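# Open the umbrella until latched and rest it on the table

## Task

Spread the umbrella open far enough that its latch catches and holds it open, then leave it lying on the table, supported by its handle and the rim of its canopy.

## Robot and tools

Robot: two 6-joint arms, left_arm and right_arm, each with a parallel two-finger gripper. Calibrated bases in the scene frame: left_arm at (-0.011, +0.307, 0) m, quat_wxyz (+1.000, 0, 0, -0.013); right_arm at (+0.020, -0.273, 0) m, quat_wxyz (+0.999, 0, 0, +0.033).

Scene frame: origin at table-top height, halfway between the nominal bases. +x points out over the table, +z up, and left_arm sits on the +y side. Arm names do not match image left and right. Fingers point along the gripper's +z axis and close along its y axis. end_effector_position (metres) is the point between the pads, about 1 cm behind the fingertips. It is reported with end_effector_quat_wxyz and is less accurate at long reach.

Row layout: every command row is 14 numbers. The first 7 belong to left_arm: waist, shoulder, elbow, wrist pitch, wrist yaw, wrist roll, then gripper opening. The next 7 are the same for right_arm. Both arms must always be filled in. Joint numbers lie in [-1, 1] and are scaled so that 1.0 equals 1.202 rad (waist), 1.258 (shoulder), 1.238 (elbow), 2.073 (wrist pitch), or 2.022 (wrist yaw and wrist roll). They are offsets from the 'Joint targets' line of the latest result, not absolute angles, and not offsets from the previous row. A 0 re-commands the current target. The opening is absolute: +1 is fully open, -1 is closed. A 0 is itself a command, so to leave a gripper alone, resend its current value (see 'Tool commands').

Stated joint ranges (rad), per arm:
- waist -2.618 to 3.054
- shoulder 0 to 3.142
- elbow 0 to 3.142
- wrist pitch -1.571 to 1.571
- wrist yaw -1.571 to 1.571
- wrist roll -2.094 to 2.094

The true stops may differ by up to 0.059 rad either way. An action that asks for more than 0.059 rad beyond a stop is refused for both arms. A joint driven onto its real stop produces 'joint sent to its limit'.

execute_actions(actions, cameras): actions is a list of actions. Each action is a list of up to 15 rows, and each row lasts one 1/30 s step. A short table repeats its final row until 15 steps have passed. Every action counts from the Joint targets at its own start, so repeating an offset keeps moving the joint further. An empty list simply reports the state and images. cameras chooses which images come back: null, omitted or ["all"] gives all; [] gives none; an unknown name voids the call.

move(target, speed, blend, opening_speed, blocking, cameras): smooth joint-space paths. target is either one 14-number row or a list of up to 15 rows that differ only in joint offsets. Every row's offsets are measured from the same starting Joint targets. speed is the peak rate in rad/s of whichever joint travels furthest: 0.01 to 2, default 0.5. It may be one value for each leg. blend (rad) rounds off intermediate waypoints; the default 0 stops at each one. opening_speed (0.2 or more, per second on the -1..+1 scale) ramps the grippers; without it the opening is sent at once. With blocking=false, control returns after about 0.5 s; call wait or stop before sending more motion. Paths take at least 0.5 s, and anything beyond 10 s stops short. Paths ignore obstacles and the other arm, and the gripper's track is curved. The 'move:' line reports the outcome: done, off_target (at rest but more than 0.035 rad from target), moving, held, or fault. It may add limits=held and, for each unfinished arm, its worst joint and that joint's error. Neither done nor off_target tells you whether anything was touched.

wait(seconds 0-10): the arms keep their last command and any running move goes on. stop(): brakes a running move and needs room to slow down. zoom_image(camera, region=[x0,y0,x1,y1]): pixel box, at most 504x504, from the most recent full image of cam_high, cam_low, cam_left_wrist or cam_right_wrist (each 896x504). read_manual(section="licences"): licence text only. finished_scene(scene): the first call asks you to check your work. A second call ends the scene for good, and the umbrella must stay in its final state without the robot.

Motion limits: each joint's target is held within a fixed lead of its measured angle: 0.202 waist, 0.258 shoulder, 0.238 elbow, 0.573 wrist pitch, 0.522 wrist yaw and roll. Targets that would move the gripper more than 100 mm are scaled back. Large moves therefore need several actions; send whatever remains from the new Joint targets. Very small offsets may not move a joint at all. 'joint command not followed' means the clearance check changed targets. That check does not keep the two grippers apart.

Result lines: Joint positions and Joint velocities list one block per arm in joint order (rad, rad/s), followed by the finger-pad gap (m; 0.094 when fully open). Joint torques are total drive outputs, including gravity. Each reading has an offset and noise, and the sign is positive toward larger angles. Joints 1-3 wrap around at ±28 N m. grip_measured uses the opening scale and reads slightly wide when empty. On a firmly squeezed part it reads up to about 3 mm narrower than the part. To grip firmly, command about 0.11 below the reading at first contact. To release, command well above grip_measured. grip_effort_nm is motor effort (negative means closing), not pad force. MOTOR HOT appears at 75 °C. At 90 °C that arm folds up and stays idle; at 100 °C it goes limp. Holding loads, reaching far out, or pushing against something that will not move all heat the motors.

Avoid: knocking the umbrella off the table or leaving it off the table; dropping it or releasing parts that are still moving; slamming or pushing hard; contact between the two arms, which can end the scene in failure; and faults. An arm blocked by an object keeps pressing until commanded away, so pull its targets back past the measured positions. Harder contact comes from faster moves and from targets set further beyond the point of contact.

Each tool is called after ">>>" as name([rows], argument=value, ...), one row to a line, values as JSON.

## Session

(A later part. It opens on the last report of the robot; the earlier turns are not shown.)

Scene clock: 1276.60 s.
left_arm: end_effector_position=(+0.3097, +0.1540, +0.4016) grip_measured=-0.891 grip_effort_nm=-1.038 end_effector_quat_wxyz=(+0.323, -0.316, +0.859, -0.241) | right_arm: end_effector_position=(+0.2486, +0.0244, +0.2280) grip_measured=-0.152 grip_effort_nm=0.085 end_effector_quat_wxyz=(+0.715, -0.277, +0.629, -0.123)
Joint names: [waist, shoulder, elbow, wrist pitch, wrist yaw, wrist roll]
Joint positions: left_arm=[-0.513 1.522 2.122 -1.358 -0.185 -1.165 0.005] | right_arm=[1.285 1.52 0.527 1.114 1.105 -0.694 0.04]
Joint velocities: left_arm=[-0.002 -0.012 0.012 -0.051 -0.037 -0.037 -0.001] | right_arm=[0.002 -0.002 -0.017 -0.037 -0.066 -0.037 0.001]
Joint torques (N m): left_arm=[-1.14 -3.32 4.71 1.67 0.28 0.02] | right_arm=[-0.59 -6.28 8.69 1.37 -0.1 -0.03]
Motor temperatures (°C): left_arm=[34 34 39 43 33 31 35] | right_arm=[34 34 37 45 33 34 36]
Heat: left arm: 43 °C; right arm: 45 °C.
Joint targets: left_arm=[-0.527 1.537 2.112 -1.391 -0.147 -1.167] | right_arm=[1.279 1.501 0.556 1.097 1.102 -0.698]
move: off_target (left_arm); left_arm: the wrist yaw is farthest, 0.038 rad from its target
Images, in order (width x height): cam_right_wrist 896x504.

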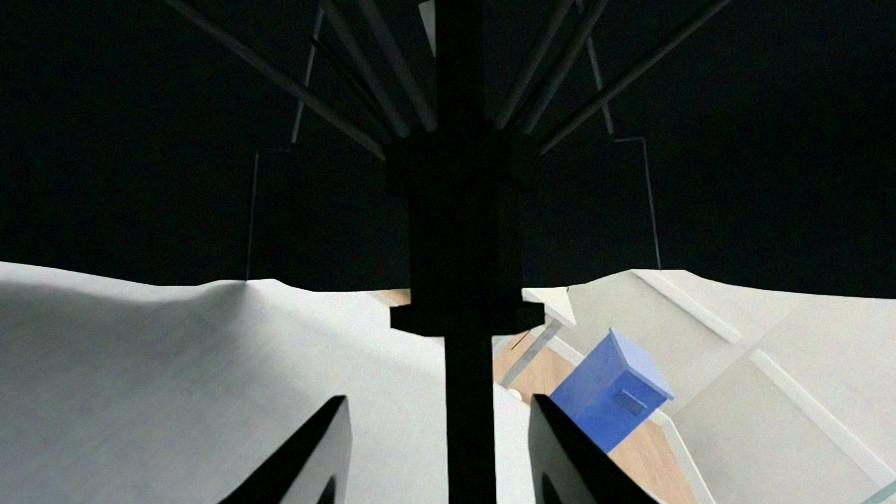

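>>> move(target=[0,0,0,0,0,0,-0.95, -0.0075,-0.0260,-0.0080,-0.0105,-0.0045,0,-0.15], speed=0.2, cameras=["cam_right_wrist"])

Scene clock: 1281.70 s.
left_arm: end_effector_position=(+0.3097, +0.1540, +0.4016) grip_measured=-0.891 grip_effort_nm=-1.043 end_effector_quat_wxyz=(+0.323, -0.316, +0.859, -0.241) | right_arm: end_effector_position=(+0.2507, +0.0197, +0.2335) grip_measured=-0.152 grip_effort_nm=0.085 end_effector_quat_wxyz=(+0.716, -0.272, +0.630, -0.125)
Joint names: [waist, shoulder, elbow, wrist pitch, wrist yaw, wrist roll]
Joint positions: left_arm=[-0.513 1.522 2.122 -1.358 -0.185 -1.165 0.005] | right_arm=[1.276 1.492 0.527 1.092 1.105 -0.694 0.04]
Joint velocities: left_arm=[-0.002 0.002 0.012 -0.037 0.037 -0.037 0] | right_arm=[-0.007 -0.002 -0.007 -0.007 0.051 0.007 0]
Joint torques (N m): left_arm=[-1.14 -3.3 4.68 1.67 0.27 0.02] | right_arm=[-0.57 -6.57 7.95 1.35 -0.2 -0.02]
Motor temperatures (°C): left_arm=[34 34 39 43 33 31 35] | right_arm=[34 34 37 45 33 34 36]
Heat: left arm: 43 °C; right arm: 45 °C.
Joint targets: left_arm=[-0.527 1.537 2.112 -1.391 -0.147 -1.167] | right_arm=[1.270 1.468 0.546 1.075 1.093 -0.698]
move: off_target (left_arm); left_arm: the wrist yaw is farthest, 0.038 rad from its target
Images, in order (width x height): cam_right_wrist 896x504.

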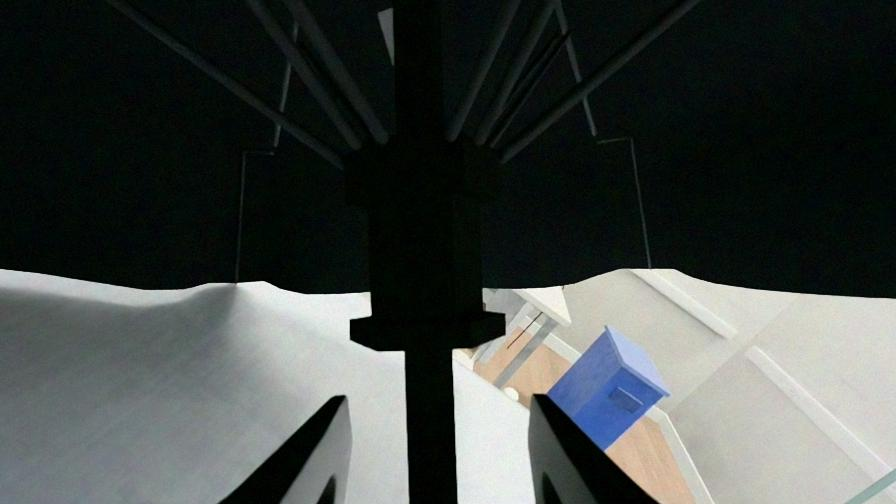

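>>> move(target=[0,0,0,0,0,0,-0.95, 0,0,0,0,0,0,-0.68], opening_speed=0.8, cameras=["cam_right_wrist"])

Scene clock: 1284.27 s.
left_arm: end_effector_position=(+0.3097, +0.1540, +0.4016) grip_measured=-0.891 grip_effort_nm=-1.038 end_effector_quat_wxyz=(+0.323, -0.316, +0.859, -0.241) | right_arm: end_effector_position=(+0.2507, +0.0197, +0.2334) grip_measured=-0.678 grip_effort_nm=-0.139 end_effector_quat_wxyz=(+0.716, -0.273, +0.630, -0.125)
Joint names: [waist, shoulder, elbow, wrist pitch, wrist yaw, wrist roll]
Joint positions: left_arm=[-0.513 1.522 2.122 -1.358 -0.185 -1.165 0.005] | right_arm=[1.276 1.492 0.527 1.091 1.105 -0.694 0.015]
Joint velocities: left_arm=[-0.007 0.002 0.002 0.007 0.051 0.051 0] | right_arm=[-0.007 -0.027 0.002 -0.095 -0.037 -0.007 0]
Joint torques (N m): left_arm=[-1.14 -3.3 4.68 1.67 0.27 0.02] | right_arm=[-0.55 -6.6 7.92 1.37 -0.19 -0.03]
Motor temperatures (°C): left_arm=[34 34 39 43 33 31 35] | right_arm=[34 35 37 44 33 34 36]
Heat: left arm: 43 °C; right arm: 44 °C.
Joint targets: left_arm=[-0.527 1.537 2.112 -1.391 -0.147 -1.167] | right_arm=[1.270 1.468 0.546 1.075 1.093 -0.698]
move: off_target (left_arm); left_arm: the wrist yaw is farthest, 0.038 rad from its target
Images, in order (width x height): cam_right_wrist 896x504.

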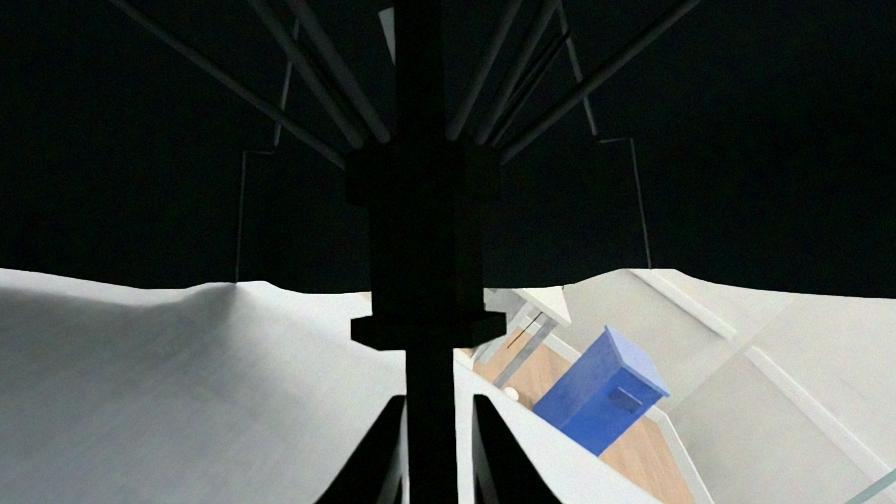

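>>> move(target=[-0.0075,0.0135,-0.0162,-0.0328,0.0329,0,-0.95, -0.0045,-0.0068,0.0832,-0.02,-0.0256,0.0014,-0.68], speed=0.08, cameras=["cam_high","cam_low","cam_right_wrist"])

Scene clock: 1295.13 s.
left_arm: end_effector_position=(+0.3093, +0.1515, +0.4013) grip_measured=-0.891 grip_effort_nm=-1.033 end_effector_quat_wxyz=(+0.319, -0.314, +0.860, -0.245) | right_arm: end_effector_position=(+0.2546, +0.0298, +0.2434) grip_measured=-0.678 grip_effort_nm=-0.139 end_effector_quat_wxyz=(+0.713, -0.279, +0.630, -0.130)
Joint names: [waist, shoulder, elbow, wrist pitch, wrist yaw, wrist roll]
Joint positions: left_arm=[-0.513 1.523 2.122 -1.356 -0.172 -1.165 0.005] | right_arm=[1.27 1.492 0.591 1.011 1.098 -0.694 0.015]
Joint velocities: left_arm=[-0.002 -0.007 -0.012 0.022 -0.022 -0.007 -0.001] | right_arm=[0.017 0.007 -0.002 -0.037 0.007 -0.007 0]
Joint torques (N m): left_arm=[-1.92 -2.21 3.15 0.97 0.8 0.02] | right_arm=[-0.55 -7.53 11.78 1.74 -0.69 0]
Motor temperatures (°C): left_arm=[34 34 39 42 33 31 35] | right_arm=[34 35 37 44 33 34 36]
Heat: left arm: 42 °C; right arm: 44 °C.
Joint targets: left_arm=[-0.536 1.553 2.092 -1.459 -0.081 -1.167] | right_arm=[1.265 1.459 0.650 1.034 1.041 -0.695]
move: off_target (left_arm, right_arm); left_arm: the wrist pitch is farthest, 0.103 rad from its target; right_arm: the elbow is farthest, 0.058 rad from its target
Images, in order (width x height): cam_high 896x504, cam_low 896x504, cam_right_wrist 896x504.

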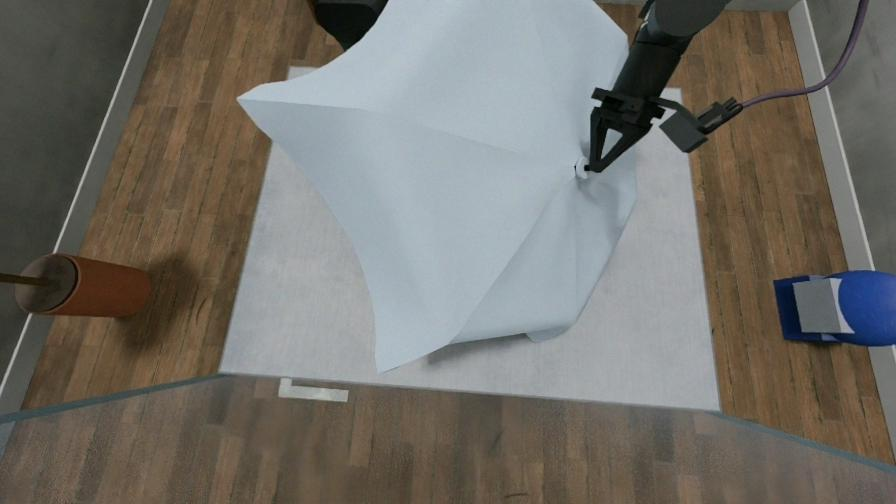

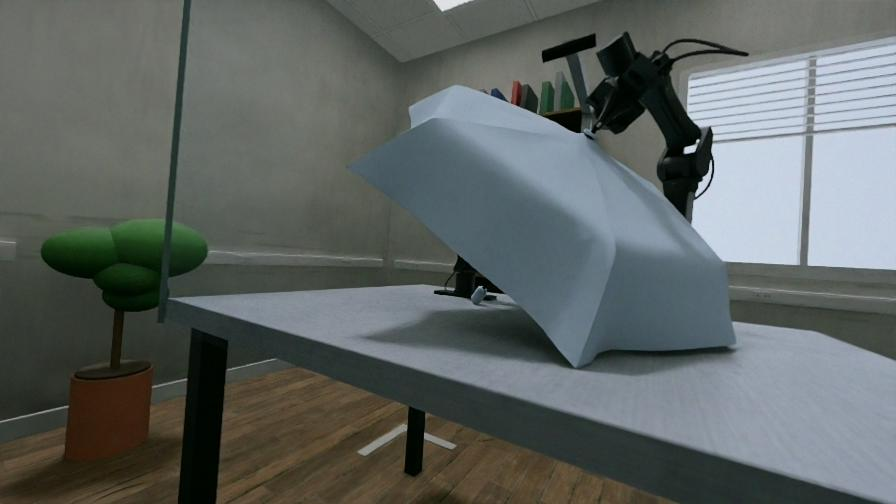

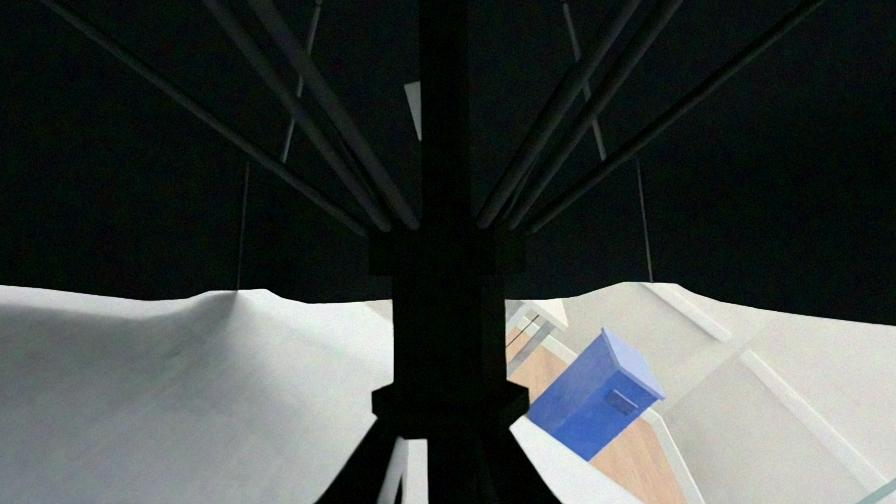

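>>> move(target=[-0.0095,0.0127,-0.012,-0.0243,0.0259,0,-0.95, -0.0007,-0.0072,0.0477,0.0016,-0.0233,0.0006,-0.68], speed=0.08, cameras=["cam_high","cam_low","cam_right_wrist"])

Scene clock: 1298.57 s.
left_arm: end_effector_position=(+0.3113, +0.1494, +0.4021) grip_measured=-0.891 grip_effort_nm=-1.038 end_effector_quat_wxyz=(+0.320, -0.313, +0.859, -0.249) | right_arm: end_effector_position=(+0.2586, +0.0325, +0.2497) grip_measured=-0.678 grip_effort_nm=-0.159 end_effector_quat_wxyz=(+0.710, -0.277, +0.633, -0.136)
Joint names: [waist, shoulder, elbow, wrist pitch, wrist yaw, wrist roll]
Joint positions: left_arm=[-0.513 1.526 2.122 -1.345 -0.167 -1.165 0.005] | right_arm=[1.262 1.492 0.627 0.968 1.103 -0.694 0.015]
Joint velocities: left_arm=[0.022 -0.002 0.007 -0.11 -0.037 -0.022 0] | right_arm=[-0.002 -0.007 0.002 -0.022 0.022 -0.007 -0.001]
Joint torques (N m): left_arm=[-2.91 -1.31 2.06 0.37 1.27 0.02] | right_arm=[0.2 -8.32 13.85 2.18 -1.26 0.01]
Motor temperatures (°C): left_arm=[34 34 39 42 33 31 35] | right_arm=[34 35 37 44 33 34 36]
Heat: left arm: 42 °C; right arm: 44 °C.
Joint targets: left_arm=[-0.547 1.570 2.077 -1.510 -0.028 -1.167] | right_arm=[1.264 1.450 0.709 1.037 0.994 -0.694]
move: off_target (left_arm, right_arm); left_arm: the wrist pitch is farthest, 0.164 rad from its target; right_arm: the wrist yaw is farthest, 0.109 rad from its target
Images, in order (width x height): cam_high 896x504, cam_low 896x504, cam_right_wrist 896x504.

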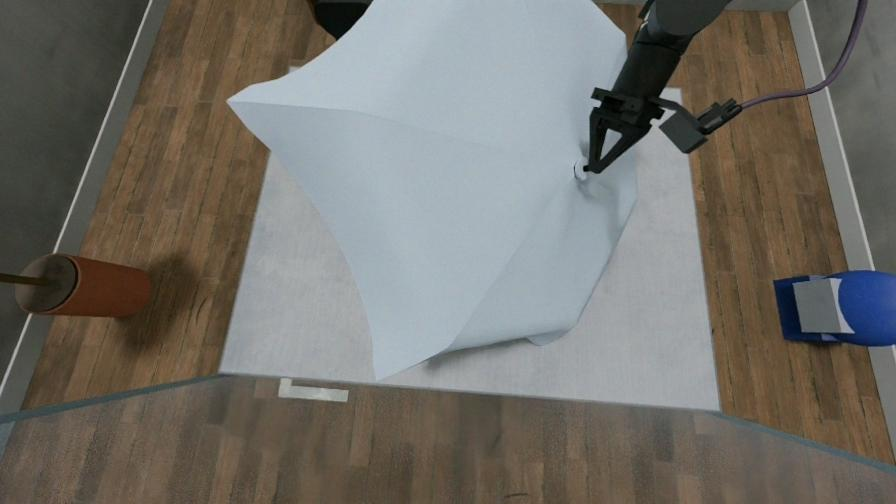

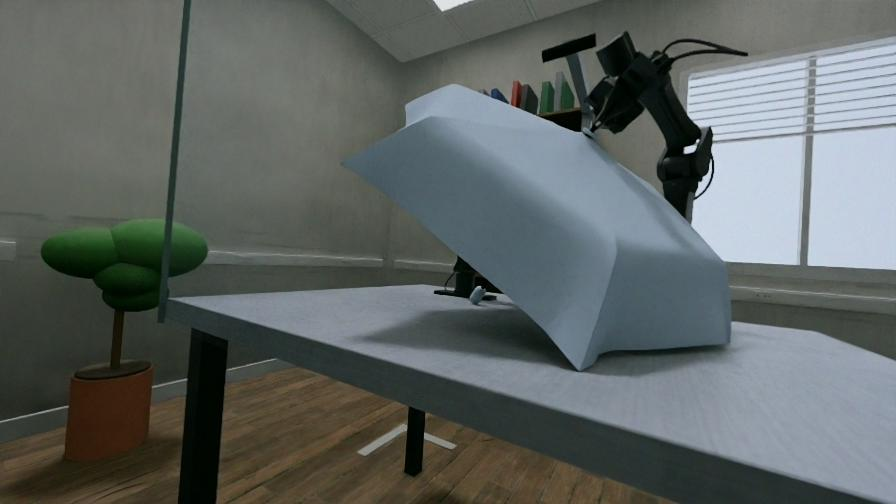

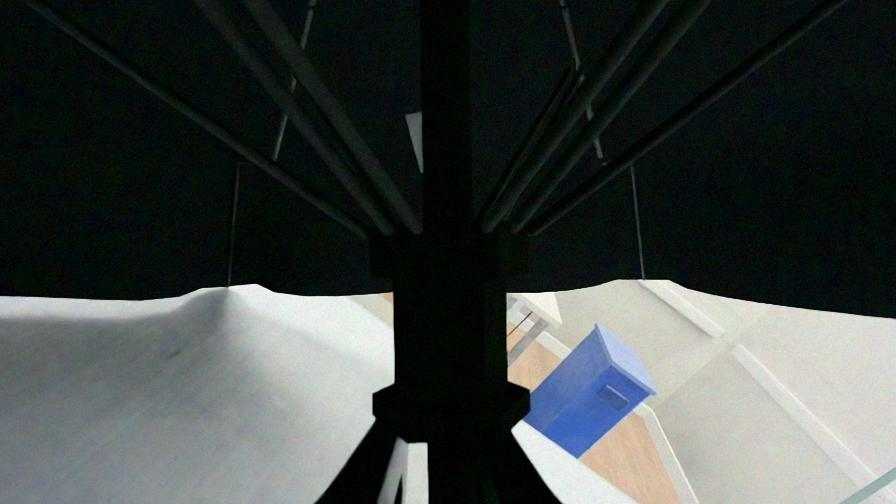

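>>> move(target=[-0.0095,0.0127,-0.012,-0.0243,0.0259,0,-0.95, 0.0021,-0.0115,0.0391,0.0219,-0.0331,0.0003,-0.68], speed=0.1, cameras=["cam_high","cam_low","cam_right_wrist"])

Scene clock: 1301.67 s.
left_arm: end_effector_position=(+0.3109, +0.1465, +0.4027) grip_measured=-0.891 grip_effort_nm=-1.033 end_effector_quat_wxyz=(+0.316, -0.310, +0.859, -0.256) | right_arm: end_effector_position=(+0.2606, +0.0354, +0.2575) grip_measured=-0.678 grip_effort_nm=-0.149 end_effector_quat_wxyz=(+0.714, -0.271, +0.632, -0.133)
Joint names: [waist, shoulder, elbow, wrist pitch, wrist yaw, wrist roll]
Joint positions: left_arm=[-0.514 1.526 2.122 -1.34 -0.153 -1.165 0.005] | right_arm=[1.258 1.492 0.654 0.957 1.101 -0.694 0.015]
Joint velocities: left_arm=[-0.017 -0.012 -0.012 -0.037 -0.066 -0.037 0] | right_arm=[0.002 0.002 -0.012 0.022 -0.007 -0.022 -0.001]
Joint torques (N m): left_arm=[-3.88 -0.18 0.92 -0.2 1.65 0.02] | right_arm=[0.87 -9.5 16.03 2.71 -2 0.03]
Motor temperatures (°C): left_arm=[34 34 39 41 33 31 35] | right_arm=[34 35 38 45 33 34 36]
Heat: left arm: 41 °C; right arm: 45 °C.
Joint targets: left_arm=[-0.559 1.585 2.063 -1.560 0.024 -1.167] | right_arm=[1.267 1.436 0.757 1.082 0.927 -0.694]
move: off_target (left_arm, right_arm); left_arm: the wrist pitch is farthest, 0.220 rad from its target; right_arm: the wrist yaw is farthest, 0.173 rad from its target
Images, in order (width x height): cam_high 896x504, cam_low 896x504, cam_right_wrist 896x504.

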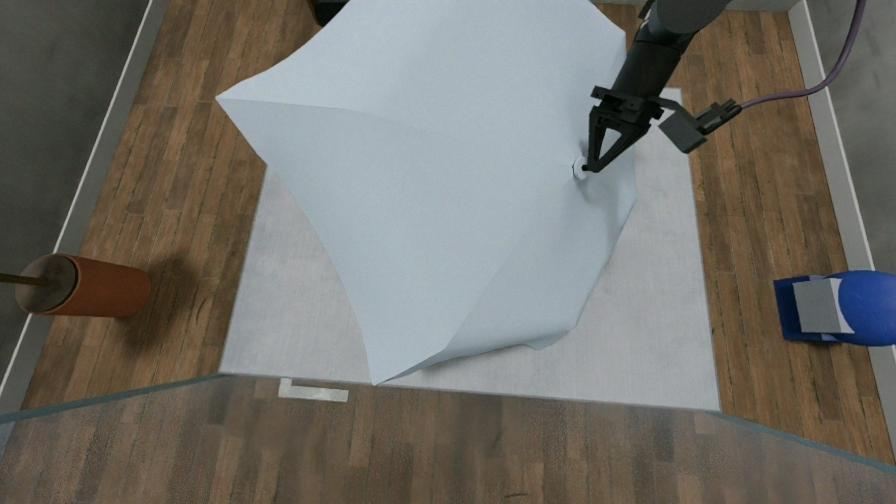

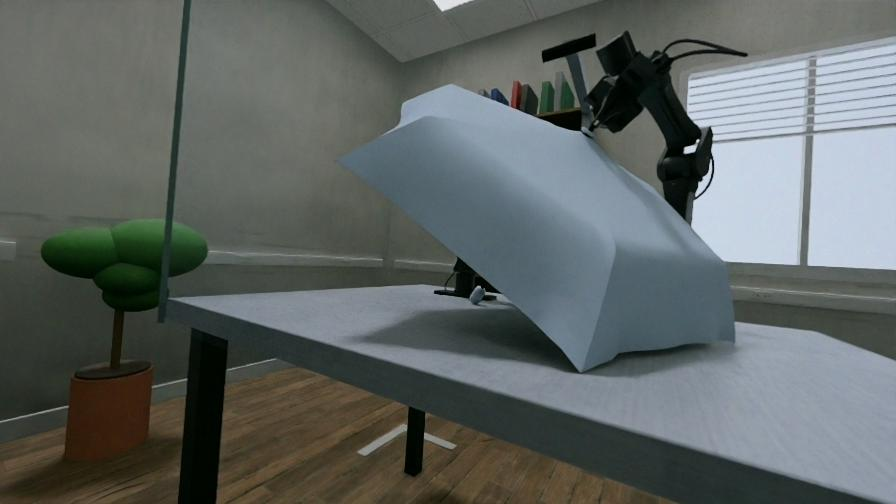

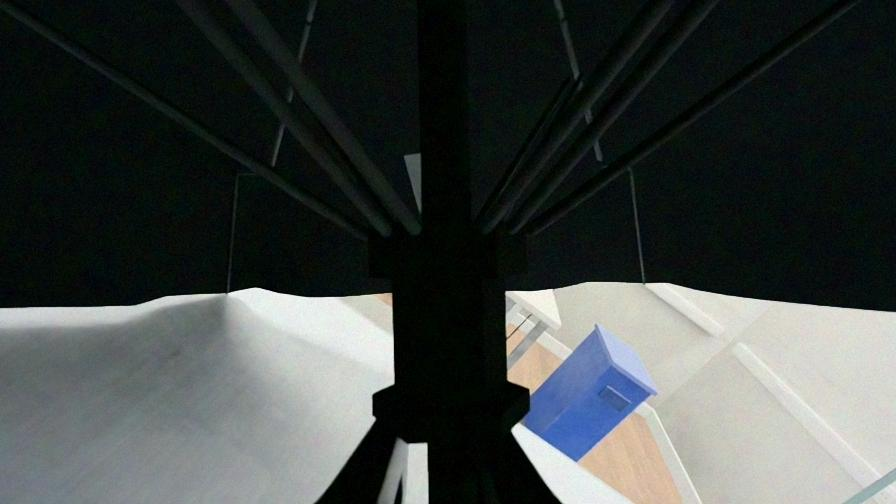

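>>> move(target=[-0.0024,0.0032,-0.003,-0.0061,0.0065,0,-0.95, 0.0006,-0.0112,0.0552,0.0122,-0.0342,0.0006,-0.68], speed=0.1, cameras=["cam_high","cam_low","cam_right_wrist"])

Scene clock: 1307.40 s.
left_arm: end_effector_position=(+0.3114, +0.1458, +0.4035) grip_measured=-0.891 grip_effort_nm=-1.048 end_effector_quat_wxyz=(+0.317, -0.309, +0.859, -0.258) | right_arm: end_effector_position=(+0.2626, +0.0395, +0.2636) grip_measured=-0.678 grip_effort_nm=-0.149 end_effector_quat_wxyz=(+0.714, -0.272, +0.632, -0.132)
Joint names: [waist, shoulder, elbow, wrist pitch, wrist yaw, wrist roll]
Joint positions: left_arm=[-0.514 1.526 2.122 -1.336 -0.15 -1.165 0.005] | right_arm=[1.254 1.492 0.682 0.928 1.093 -0.694 0.015]
Joint velocities: left_arm=[0.007 -0.002 -0.007 0.007 -0.081 -0.037 -0.001] | right_arm=[-0.032 0.002 -0.012 -0.051 -0.007 0.022 0]
Joint torques (N m): left_arm=[-4.12 0.14 0.64 -0.37 1.77 0.01] | right_arm=[1.03 -9.7 17.31 2.91 -2.2 0.03]
Motor temperatures (°C): left_arm=[34 34 39 41 34 31 35] | right_arm=[34 36 39 47 34 34 36]
Heat: left arm: 41 °C; right arm: 47 °C.
Joint targets: left_arm=[-0.562 1.590 2.059 -1.572 0.037 -1.167] | right_arm=[1.265 1.435 0.799 1.074 0.901 -0.693]
move: off_target (left_arm, right_arm); left_arm: the wrist pitch is farthest, 0.237 rad from its target; right_arm: the wrist yaw is farthest, 0.235 rad from its target
Images, in order (width x height): cam_high 896x504, cam_low 896x504, cam_right_wrist 896x504.

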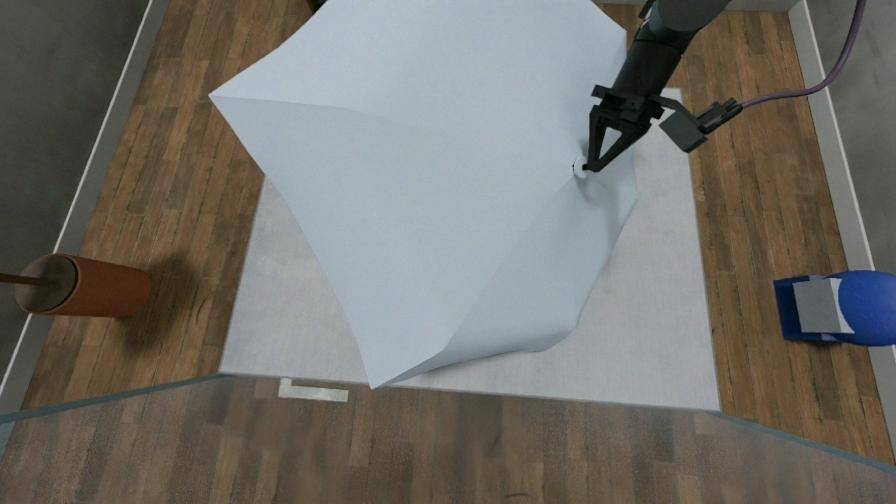

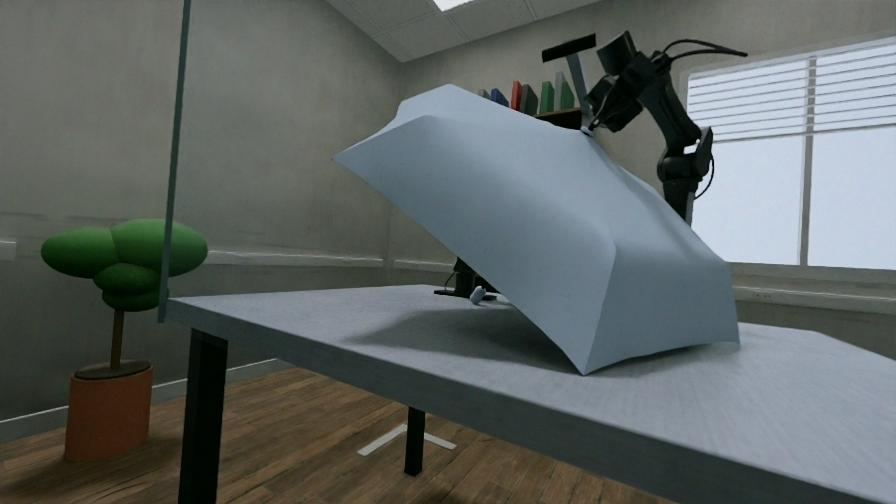

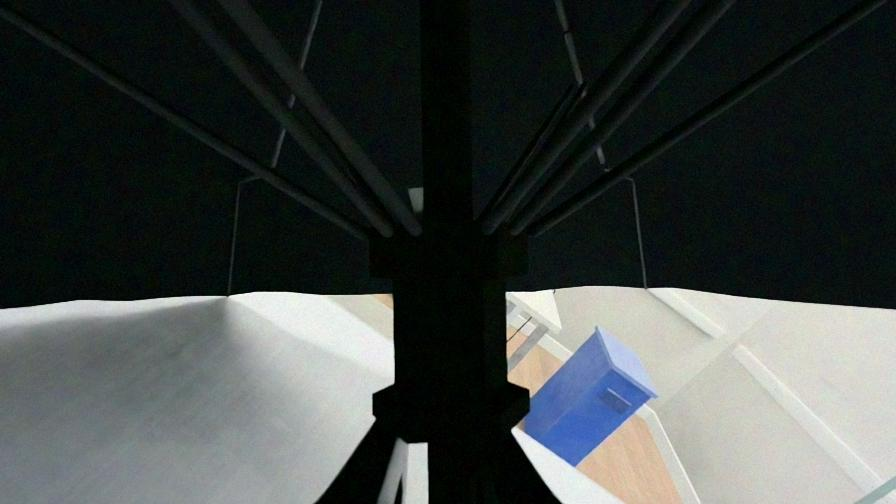

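>>> move(target=[0,0,0,0,0,0,-0.95, -0.0007,-0.0053,0.0374,0.0002,-0.0176,0.0005,-0.68], speed=0.1, cameras=["cam_high","cam_low","cam_right_wrist"])

Scene clock: 1312.70 s.
left_arm: end_effector_position=(+0.3118, +0.1457, +0.4040) grip_measured=-0.891 grip_effort_nm=-1.038 end_effector_quat_wxyz=(+0.318, -0.309, +0.858, -0.259) | right_arm: end_effector_position=(+0.2644, +0.0418, +0.2671) grip_measured=-0.678 grip_effort_nm=-0.149 end_effector_quat_wxyz=(+0.712, -0.274, +0.632, -0.135)
Joint names: [waist, shoulder, elbow, wrist pitch, wrist yaw, wrist roll]
Joint positions: left_arm=[-0.514 1.526 2.122 -1.333 -0.151 -1.165 0.005] | right_arm=[1.251 1.492 0.705 0.896 1.093 -0.693 0.015]
Joint velocities: left_arm=[-0.012 0.002 0.007 0.007 -0.066 -0.022 -0.001] | right_arm=[-0.012 0.007 0.007 0.007 0.051 0.007 0]
Joint torques (N m): left_arm=[-4.11 0.18 0.64 -0.39 1.77 0.02] | right_arm=[1.14 -9.5 17.44 2.95 -2.2 0.03]
Motor temperatures (°C): left_arm=[35 34 39 40 35 31 35] | right_arm=[34 36 40 49 36 34 36]
Heat: left arm: 40 °C; right arm: 49 °C.
Joint targets: left_arm=[-0.562 1.590 2.059 -1.573 0.037 -1.167] | right_arm=[1.262 1.438 0.823 1.046 0.902 -0.692]
move: off_target (left_arm, right_arm); left_arm: the wrist pitch is farthest, 0.239 rad from its target; right_arm: the wrist yaw is farthest, 0.228 rad from its target
Images, in order (width x height): cam_high 896x504, cam_low 896x504, cam_right_wrist 896x504.

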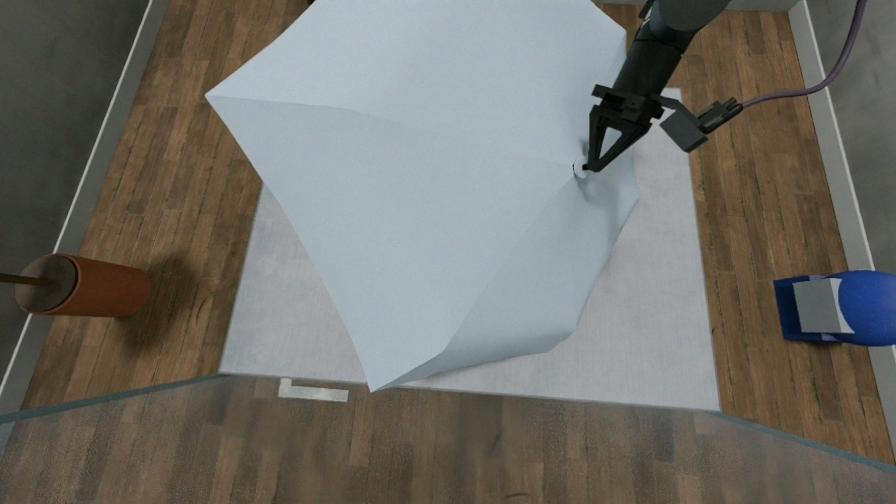

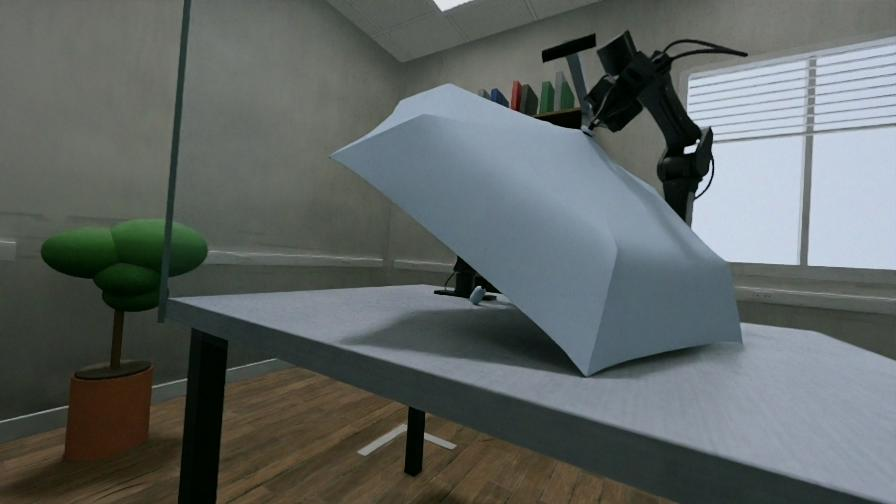

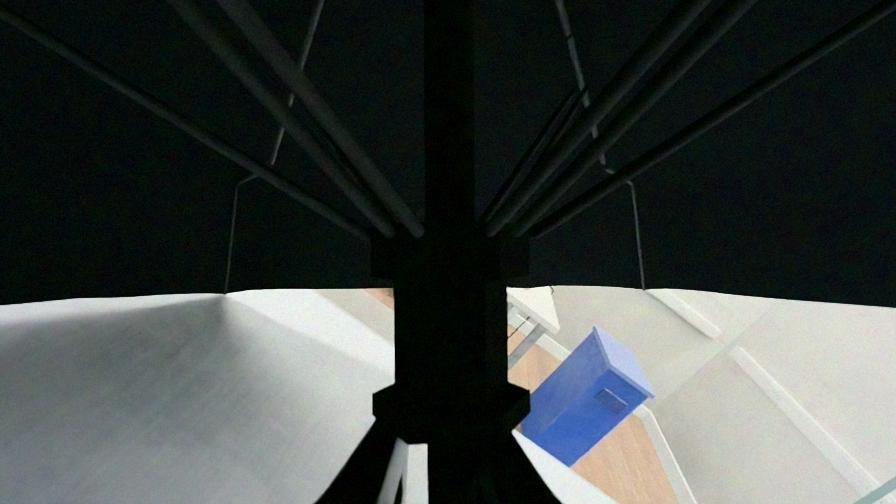

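>>> move(target=[0,0,0,0,0,0,-0.95, 0.0005,-0.008,0.03,0.006,-0.02,0.0003,-0.68], speed=0.15, cameras=["cam_high","cam_right_wrist"])

Scene clock: 1317.03 s.
left_arm: end_effector_position=(+0.3124, +0.1459, +0.4045) grip_measured=-0.891 grip_effort_nm=-1.038 end_effector_quat_wxyz=(+0.320, -0.310, +0.857, -0.259) | right_arm: end_effector_position=(+0.2659, +0.0425, +0.2681) grip_measured=-0.678 grip_effort_nm=-0.139 end_effector_quat_wxyz=(+0.710, -0.276, +0.633, -0.138)
Joint names: [waist, shoulder, elbow, wrist pitch, wrist yaw, wrist roll]
Joint positions: left_arm=[-0.514 1.526 2.122 -1.33 -0.154 -1.165 0.005] | right_arm=[1.247 1.492 0.716 0.876 1.093 -0.691 0.015]
Joint velocities: left_arm=[-0.012 -0.007 0.002 -0.022 -0.022 0.022 0] | right_arm=[-0.012 -0.017 -0.002 -0.007 0.022 -0.051 -0.001]
Joint torques (N m): left_arm=[-4.1 0.13 0.65 -0.42 1.79 0.01] | right_arm=[1.28 -9.37 17.54 2.94 -2.18 0.02]
Motor temperatures (°C): left_arm=[35 34 38 40 36 31 35] | right_arm=[34 37 41 51 36 34 35]
Heat: left arm: 40 °C; right arm: 51 °C.
Joint targets: left_arm=[-0.562 1.590 2.059 -1.573 0.037 -1.167] | right_arm=[1.260 1.440 0.834 1.026 0.903 -0.691]
move: off_target (left_arm, right_arm); left_arm: the wrist pitch is farthest, 0.243 rad from its target; right_arm: the wrist yaw is farthest, 0.232 rad from its target
Images, in order (width x height): cam_high 896x504, cam_right_wrist 896x504.

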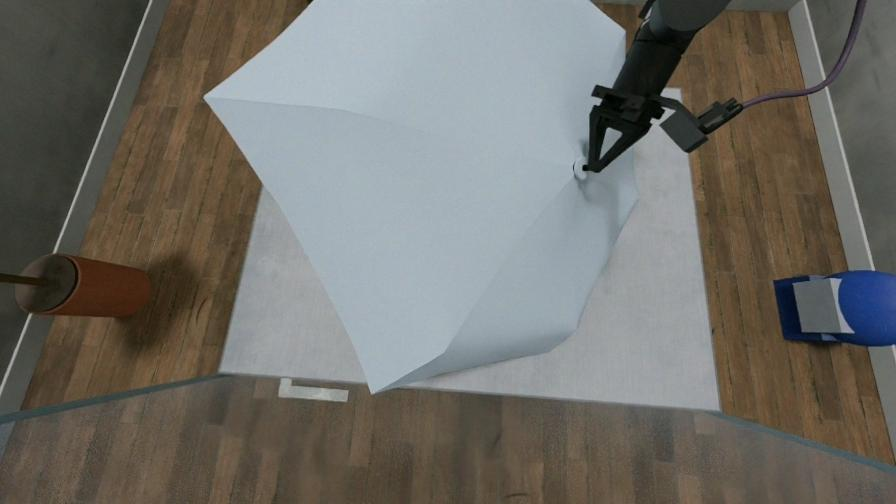

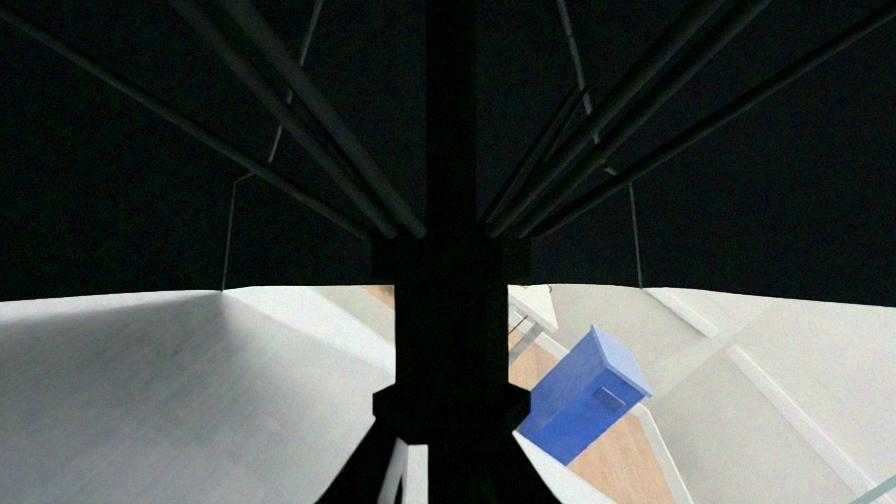

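>>> execute_actions(actions=[], cameras=["cam_low"])

>>> zoom_image(camera="cam_low", region=[480, 280, 800, 420])

Scene clock: 1341.30 s.
left_arm: end_effector_position=(+0.3124, +0.1459, +0.4045) grip_measured=-0.891 grip_effort_nm=-1.033 end_effector_quat_wxyz=(+0.320, -0.310, +0.857, -0.259) | right_arm: end_effector_position=(+0.2659, +0.0425, +0.2679) grip_measured=-0.678 grip_effort_nm=-0.149 end_effector_quat_wxyz=(+0.710, -0.276, +0.633, -0.138)
Joint names: [waist, shoulder, elbow, wrist pitch, wrist yaw, wrist roll]
Joint positions: left_arm=[-0.514 1.526 2.122 -1.33 -0.154 -1.165 0.005] | right_arm=[1.247 1.492 0.716 0.876 1.093 -0.691 0.015]
Joint velocities: left_arm=[-0.002 -0.007 0.012 -0.066 0.066 -0.022 -0.001] | right_arm=[0.017 -0.002 -0.022 -0.022 0.081 -0.066 -0.001]
Joint torques (N m): left_arm=[-4.12 0.14 0.64 -0.42 1.8 0.03] | right_arm=[1.32 -9.35 17.5 2.96 -2.18 0.01]
Motor temperatures (°C): left_arm=[35 34 38 39 38 31 35] | right_arm=[34 38 41 56 39 34 35]
Heat: left arm: 39 °C; right arm: 56 °C.
Joint targets: left_arm=[-0.562 1.590 2.059 -1.573 0.038 -1.167] | right_arm=[1.260 1.440 0.834 1.026 0.903 -0.691]
Tool commands: left_gripper/opening=-0.95 right_gripper/opening=-0.68
Images, in order (width x height): cam_low 896x504.

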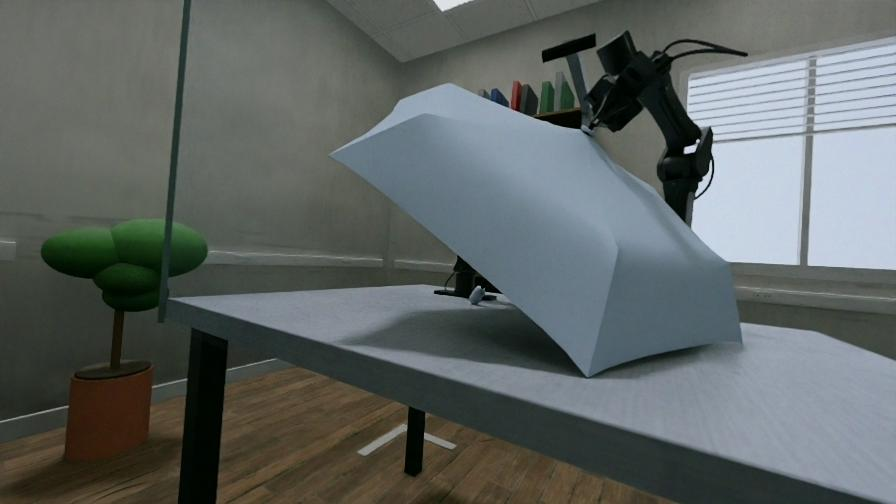

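Scaled by 1.575 from the camera's 896x504 image, which has a finer 1280x720 frame.

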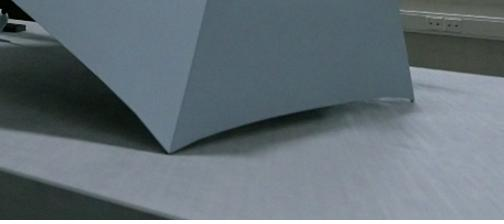

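>>> execute_actions([
  [[0,0,0,0,0,0,-0.95,-0.0017,0.0062,-0.0144,-0.0109,0.0141,0,-0.68],[0,0,0,0,0,0,-0.95,-0.0034,0.0123,-0.0287,-0.0217,0.0282,0,-0.68],[0,0,0,0,0,0,-0.95,-0.005,0.0185,-0.043,-0.0326,0.0423,0,-0.68],[0,0,0,0,0,0,-0.95,-0.0067,0.0246,-0.0574,-0.0434,0.0564,0,-0.68],[0,0,0,0,0,0,-0.95,-0.0067,0.0246,-0.0574,-0.0434,0.0564,0,-0.68],[0,0,0,0,0,0,-0.95,-0.0067,0.0246,-0.0574,-0.0434,0.0564,0,-0.68],[0,0,0,0,0,0,-0.95,-0.0067,0.0246,-0.0574,-0.0434,0.0564,0,-0.68],[0,0,0,0,0,0,-0.95,-0.0067,0.0246,-0.0574,-0.0434,0.0564,0,-0.68],[0,0,0,0,0,0,-0.95,-0.0067,0.0246,-0.0574,-0.0434,0.0564,0,-0.68],[0,0,0,0,0,0,-0.95,0.0027,-0.0169,0.0677,0.0563,-0.0696,0.001,-0.68],[0,0,0,0,0,0,-0.95,0.0027,-0.0169,0.0677,0.0563,-0.0696,0.001,-0.68]],
  [[0,0,0,0,0,0,-0.95,0.0027,-0.0169,0.0677,0.0563,-0.0696,0.001,-0.68]],
])

Scene clock: 1378.77 s.
left_arm: end_effector_position=(+0.3132, +0.1455, +0.4048) grip_measured=-0.891 grip_effort_nm=-1.033 end_effector_quat_wxyz=(+0.320, -0.310, +0.857, -0.259) | right_arm: end_effector_position=(+0.2676, +0.0416, +0.2682) grip_measured=-0.678 grip_effort_nm=-0.149 end_effector_quat_wxyz=(+0.708, -0.275, +0.635, -0.141)
Joint names: [waist, shoulder, elbow, wrist pitch, wrist yaw, wrist roll]
Joint positions: left_arm=[-0.514 1.527 2.122 -1.327 -0.154 -1.165 0.005] | right_arm=[1.243 1.492 0.72 0.866 1.095 -0.69 0.015]
Joint velocities: left_arm=[-0.007 0.007 -0.002 -0.051 0.051 -0.037 0.001] | right_arm=[-0.002 0.007 -0.007 -0.095 -0.037 -0.037 0]
Joint torques (N m): left_arm=[-4.11 0.01 0.65 -0.46 1.79 0.02] | right_arm=[0.96 -8.28 17.74 3.11 -2.3 0.02]
Motor temperatures (°C): left_arm=[35 33 38 38 39 31 35] | right_arm=[34 39 43 60 41 34 35]
Heat: left arm: 39 °C; right arm: 60 °C.
Joint targets: left_arm=[-0.562 1.589 2.059 -1.572 0.038 -1.167] | right_arm=[1.253 1.453 0.840 1.034 0.895 -0.689]

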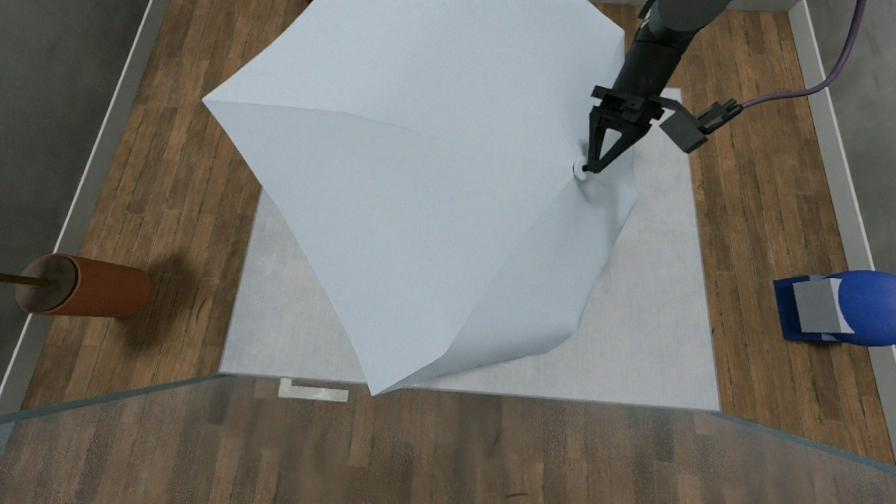

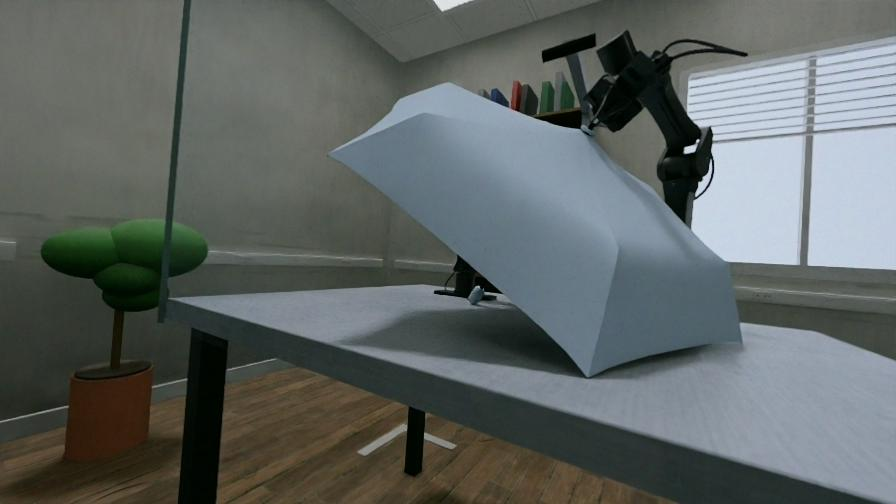

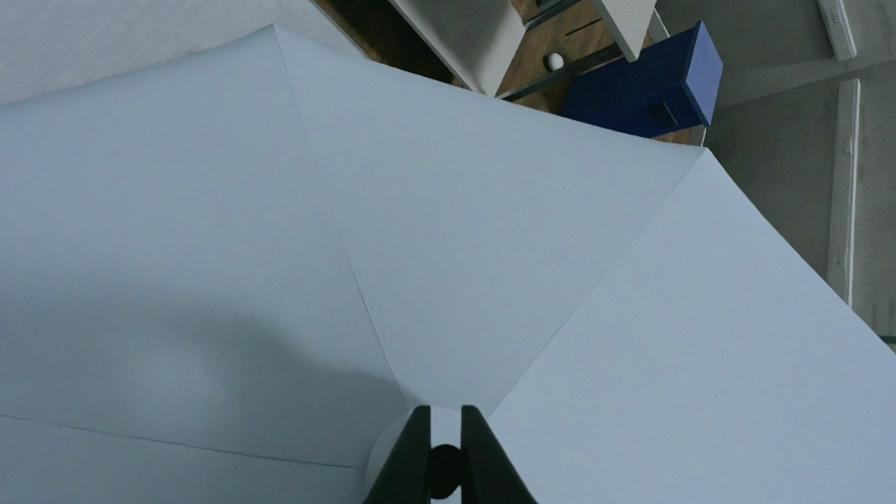

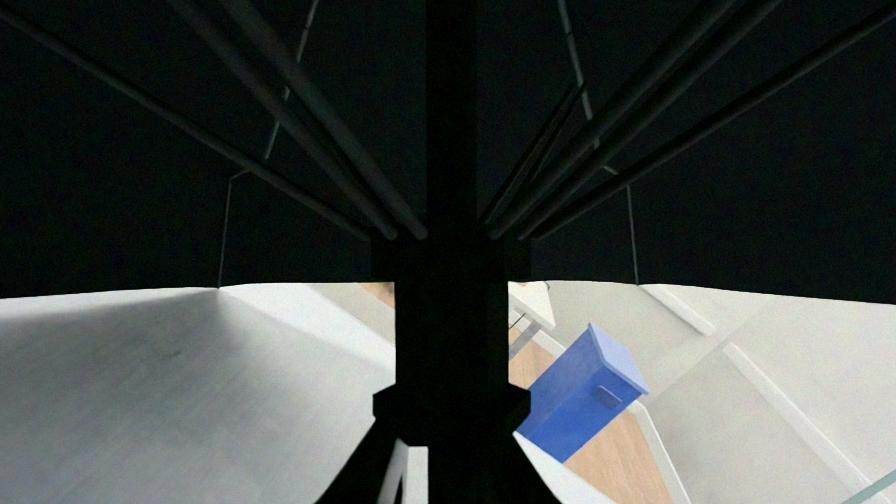

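>>> execute_actions(actions=[], cameras=["cam_high","cam_low","cam_right_wrist"])

Scene clock: 1396.77 s.
left_arm: end_effector_position=(+0.3132, +0.1455, +0.4048) grip_measured=-0.891 grip_effort_nm=-1.038 end_effector_quat_wxyz=(+0.320, -0.310, +0.857, -0.259) | right_arm: end_effector_position=(+0.2676, +0.0416, +0.2682) grip_measured=-0.678 grip_effort_nm=-0.149 end_effector_quat_wxyz=(+0.708, -0.275, +0.635, -0.141)
Joint names: [waist, shoulder, elbow, wrist pitch, wrist yaw, wrist roll]
Joint positions: left_arm=[-0.514 1.527 2.122 -1.327 -0.154 -1.165 0.005] | right_arm=[1.243 1.492 0.72 0.866 1.095 -0.689 0.015]
Joint velocities: left_arm=[-0.012 0.002 0.007 -0.007 -0.007 -0.007 0] | right_arm=[-0.017 -0.002 -0.007 0.007 -0.066 -0.037 -0.001]
Joint torques (N m): left_arm=[-4.11 0.02 0.65 -0.46 1.79 0.02] | right_arm=[0.99 -8.27 17.72 3.09 -2.3 0.02]
Motor temperatures (°C): left_arm=[35 33 38 37 40 31 35] | right_arm=[34 38 43 60 42 34 35]
Heat: left arm: 40 °C; right arm: 60 °C.
Joint targets: left_arm=[-0.562 1.589 2.059 -1.573 0.037 -1.167] | right_arm=[1.253 1.453 0.840 1.034 0.895 -0.689]
Tool commands: left_gripper/opening=-0.95 right_gripper/opening=-0.68
Images, in order (width x height): cam_high 896x504, cam_low 896x504, cam_right_wrist 896x504.

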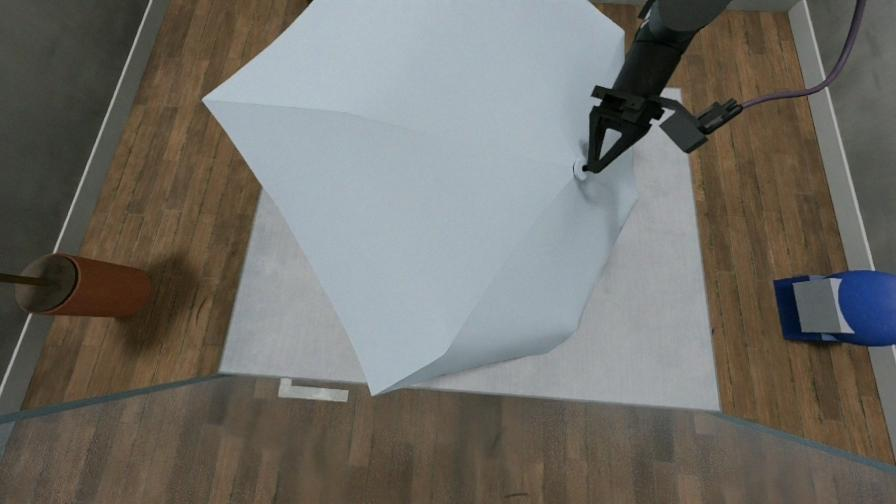

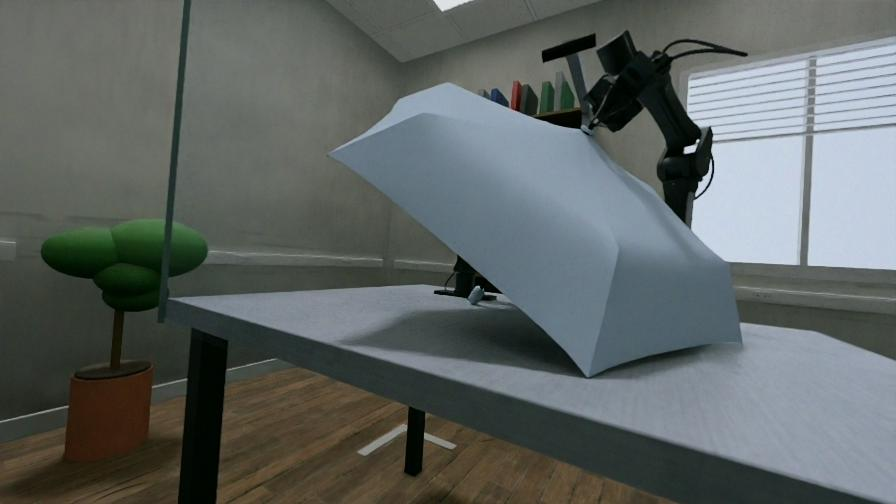

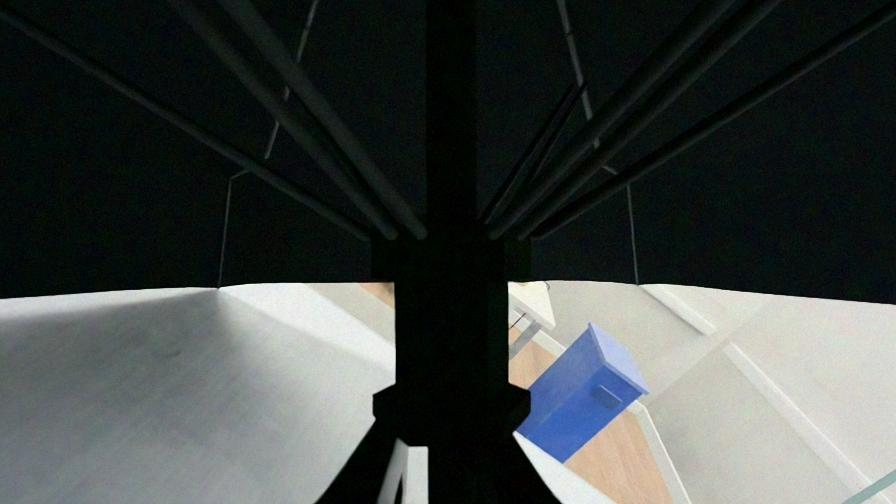

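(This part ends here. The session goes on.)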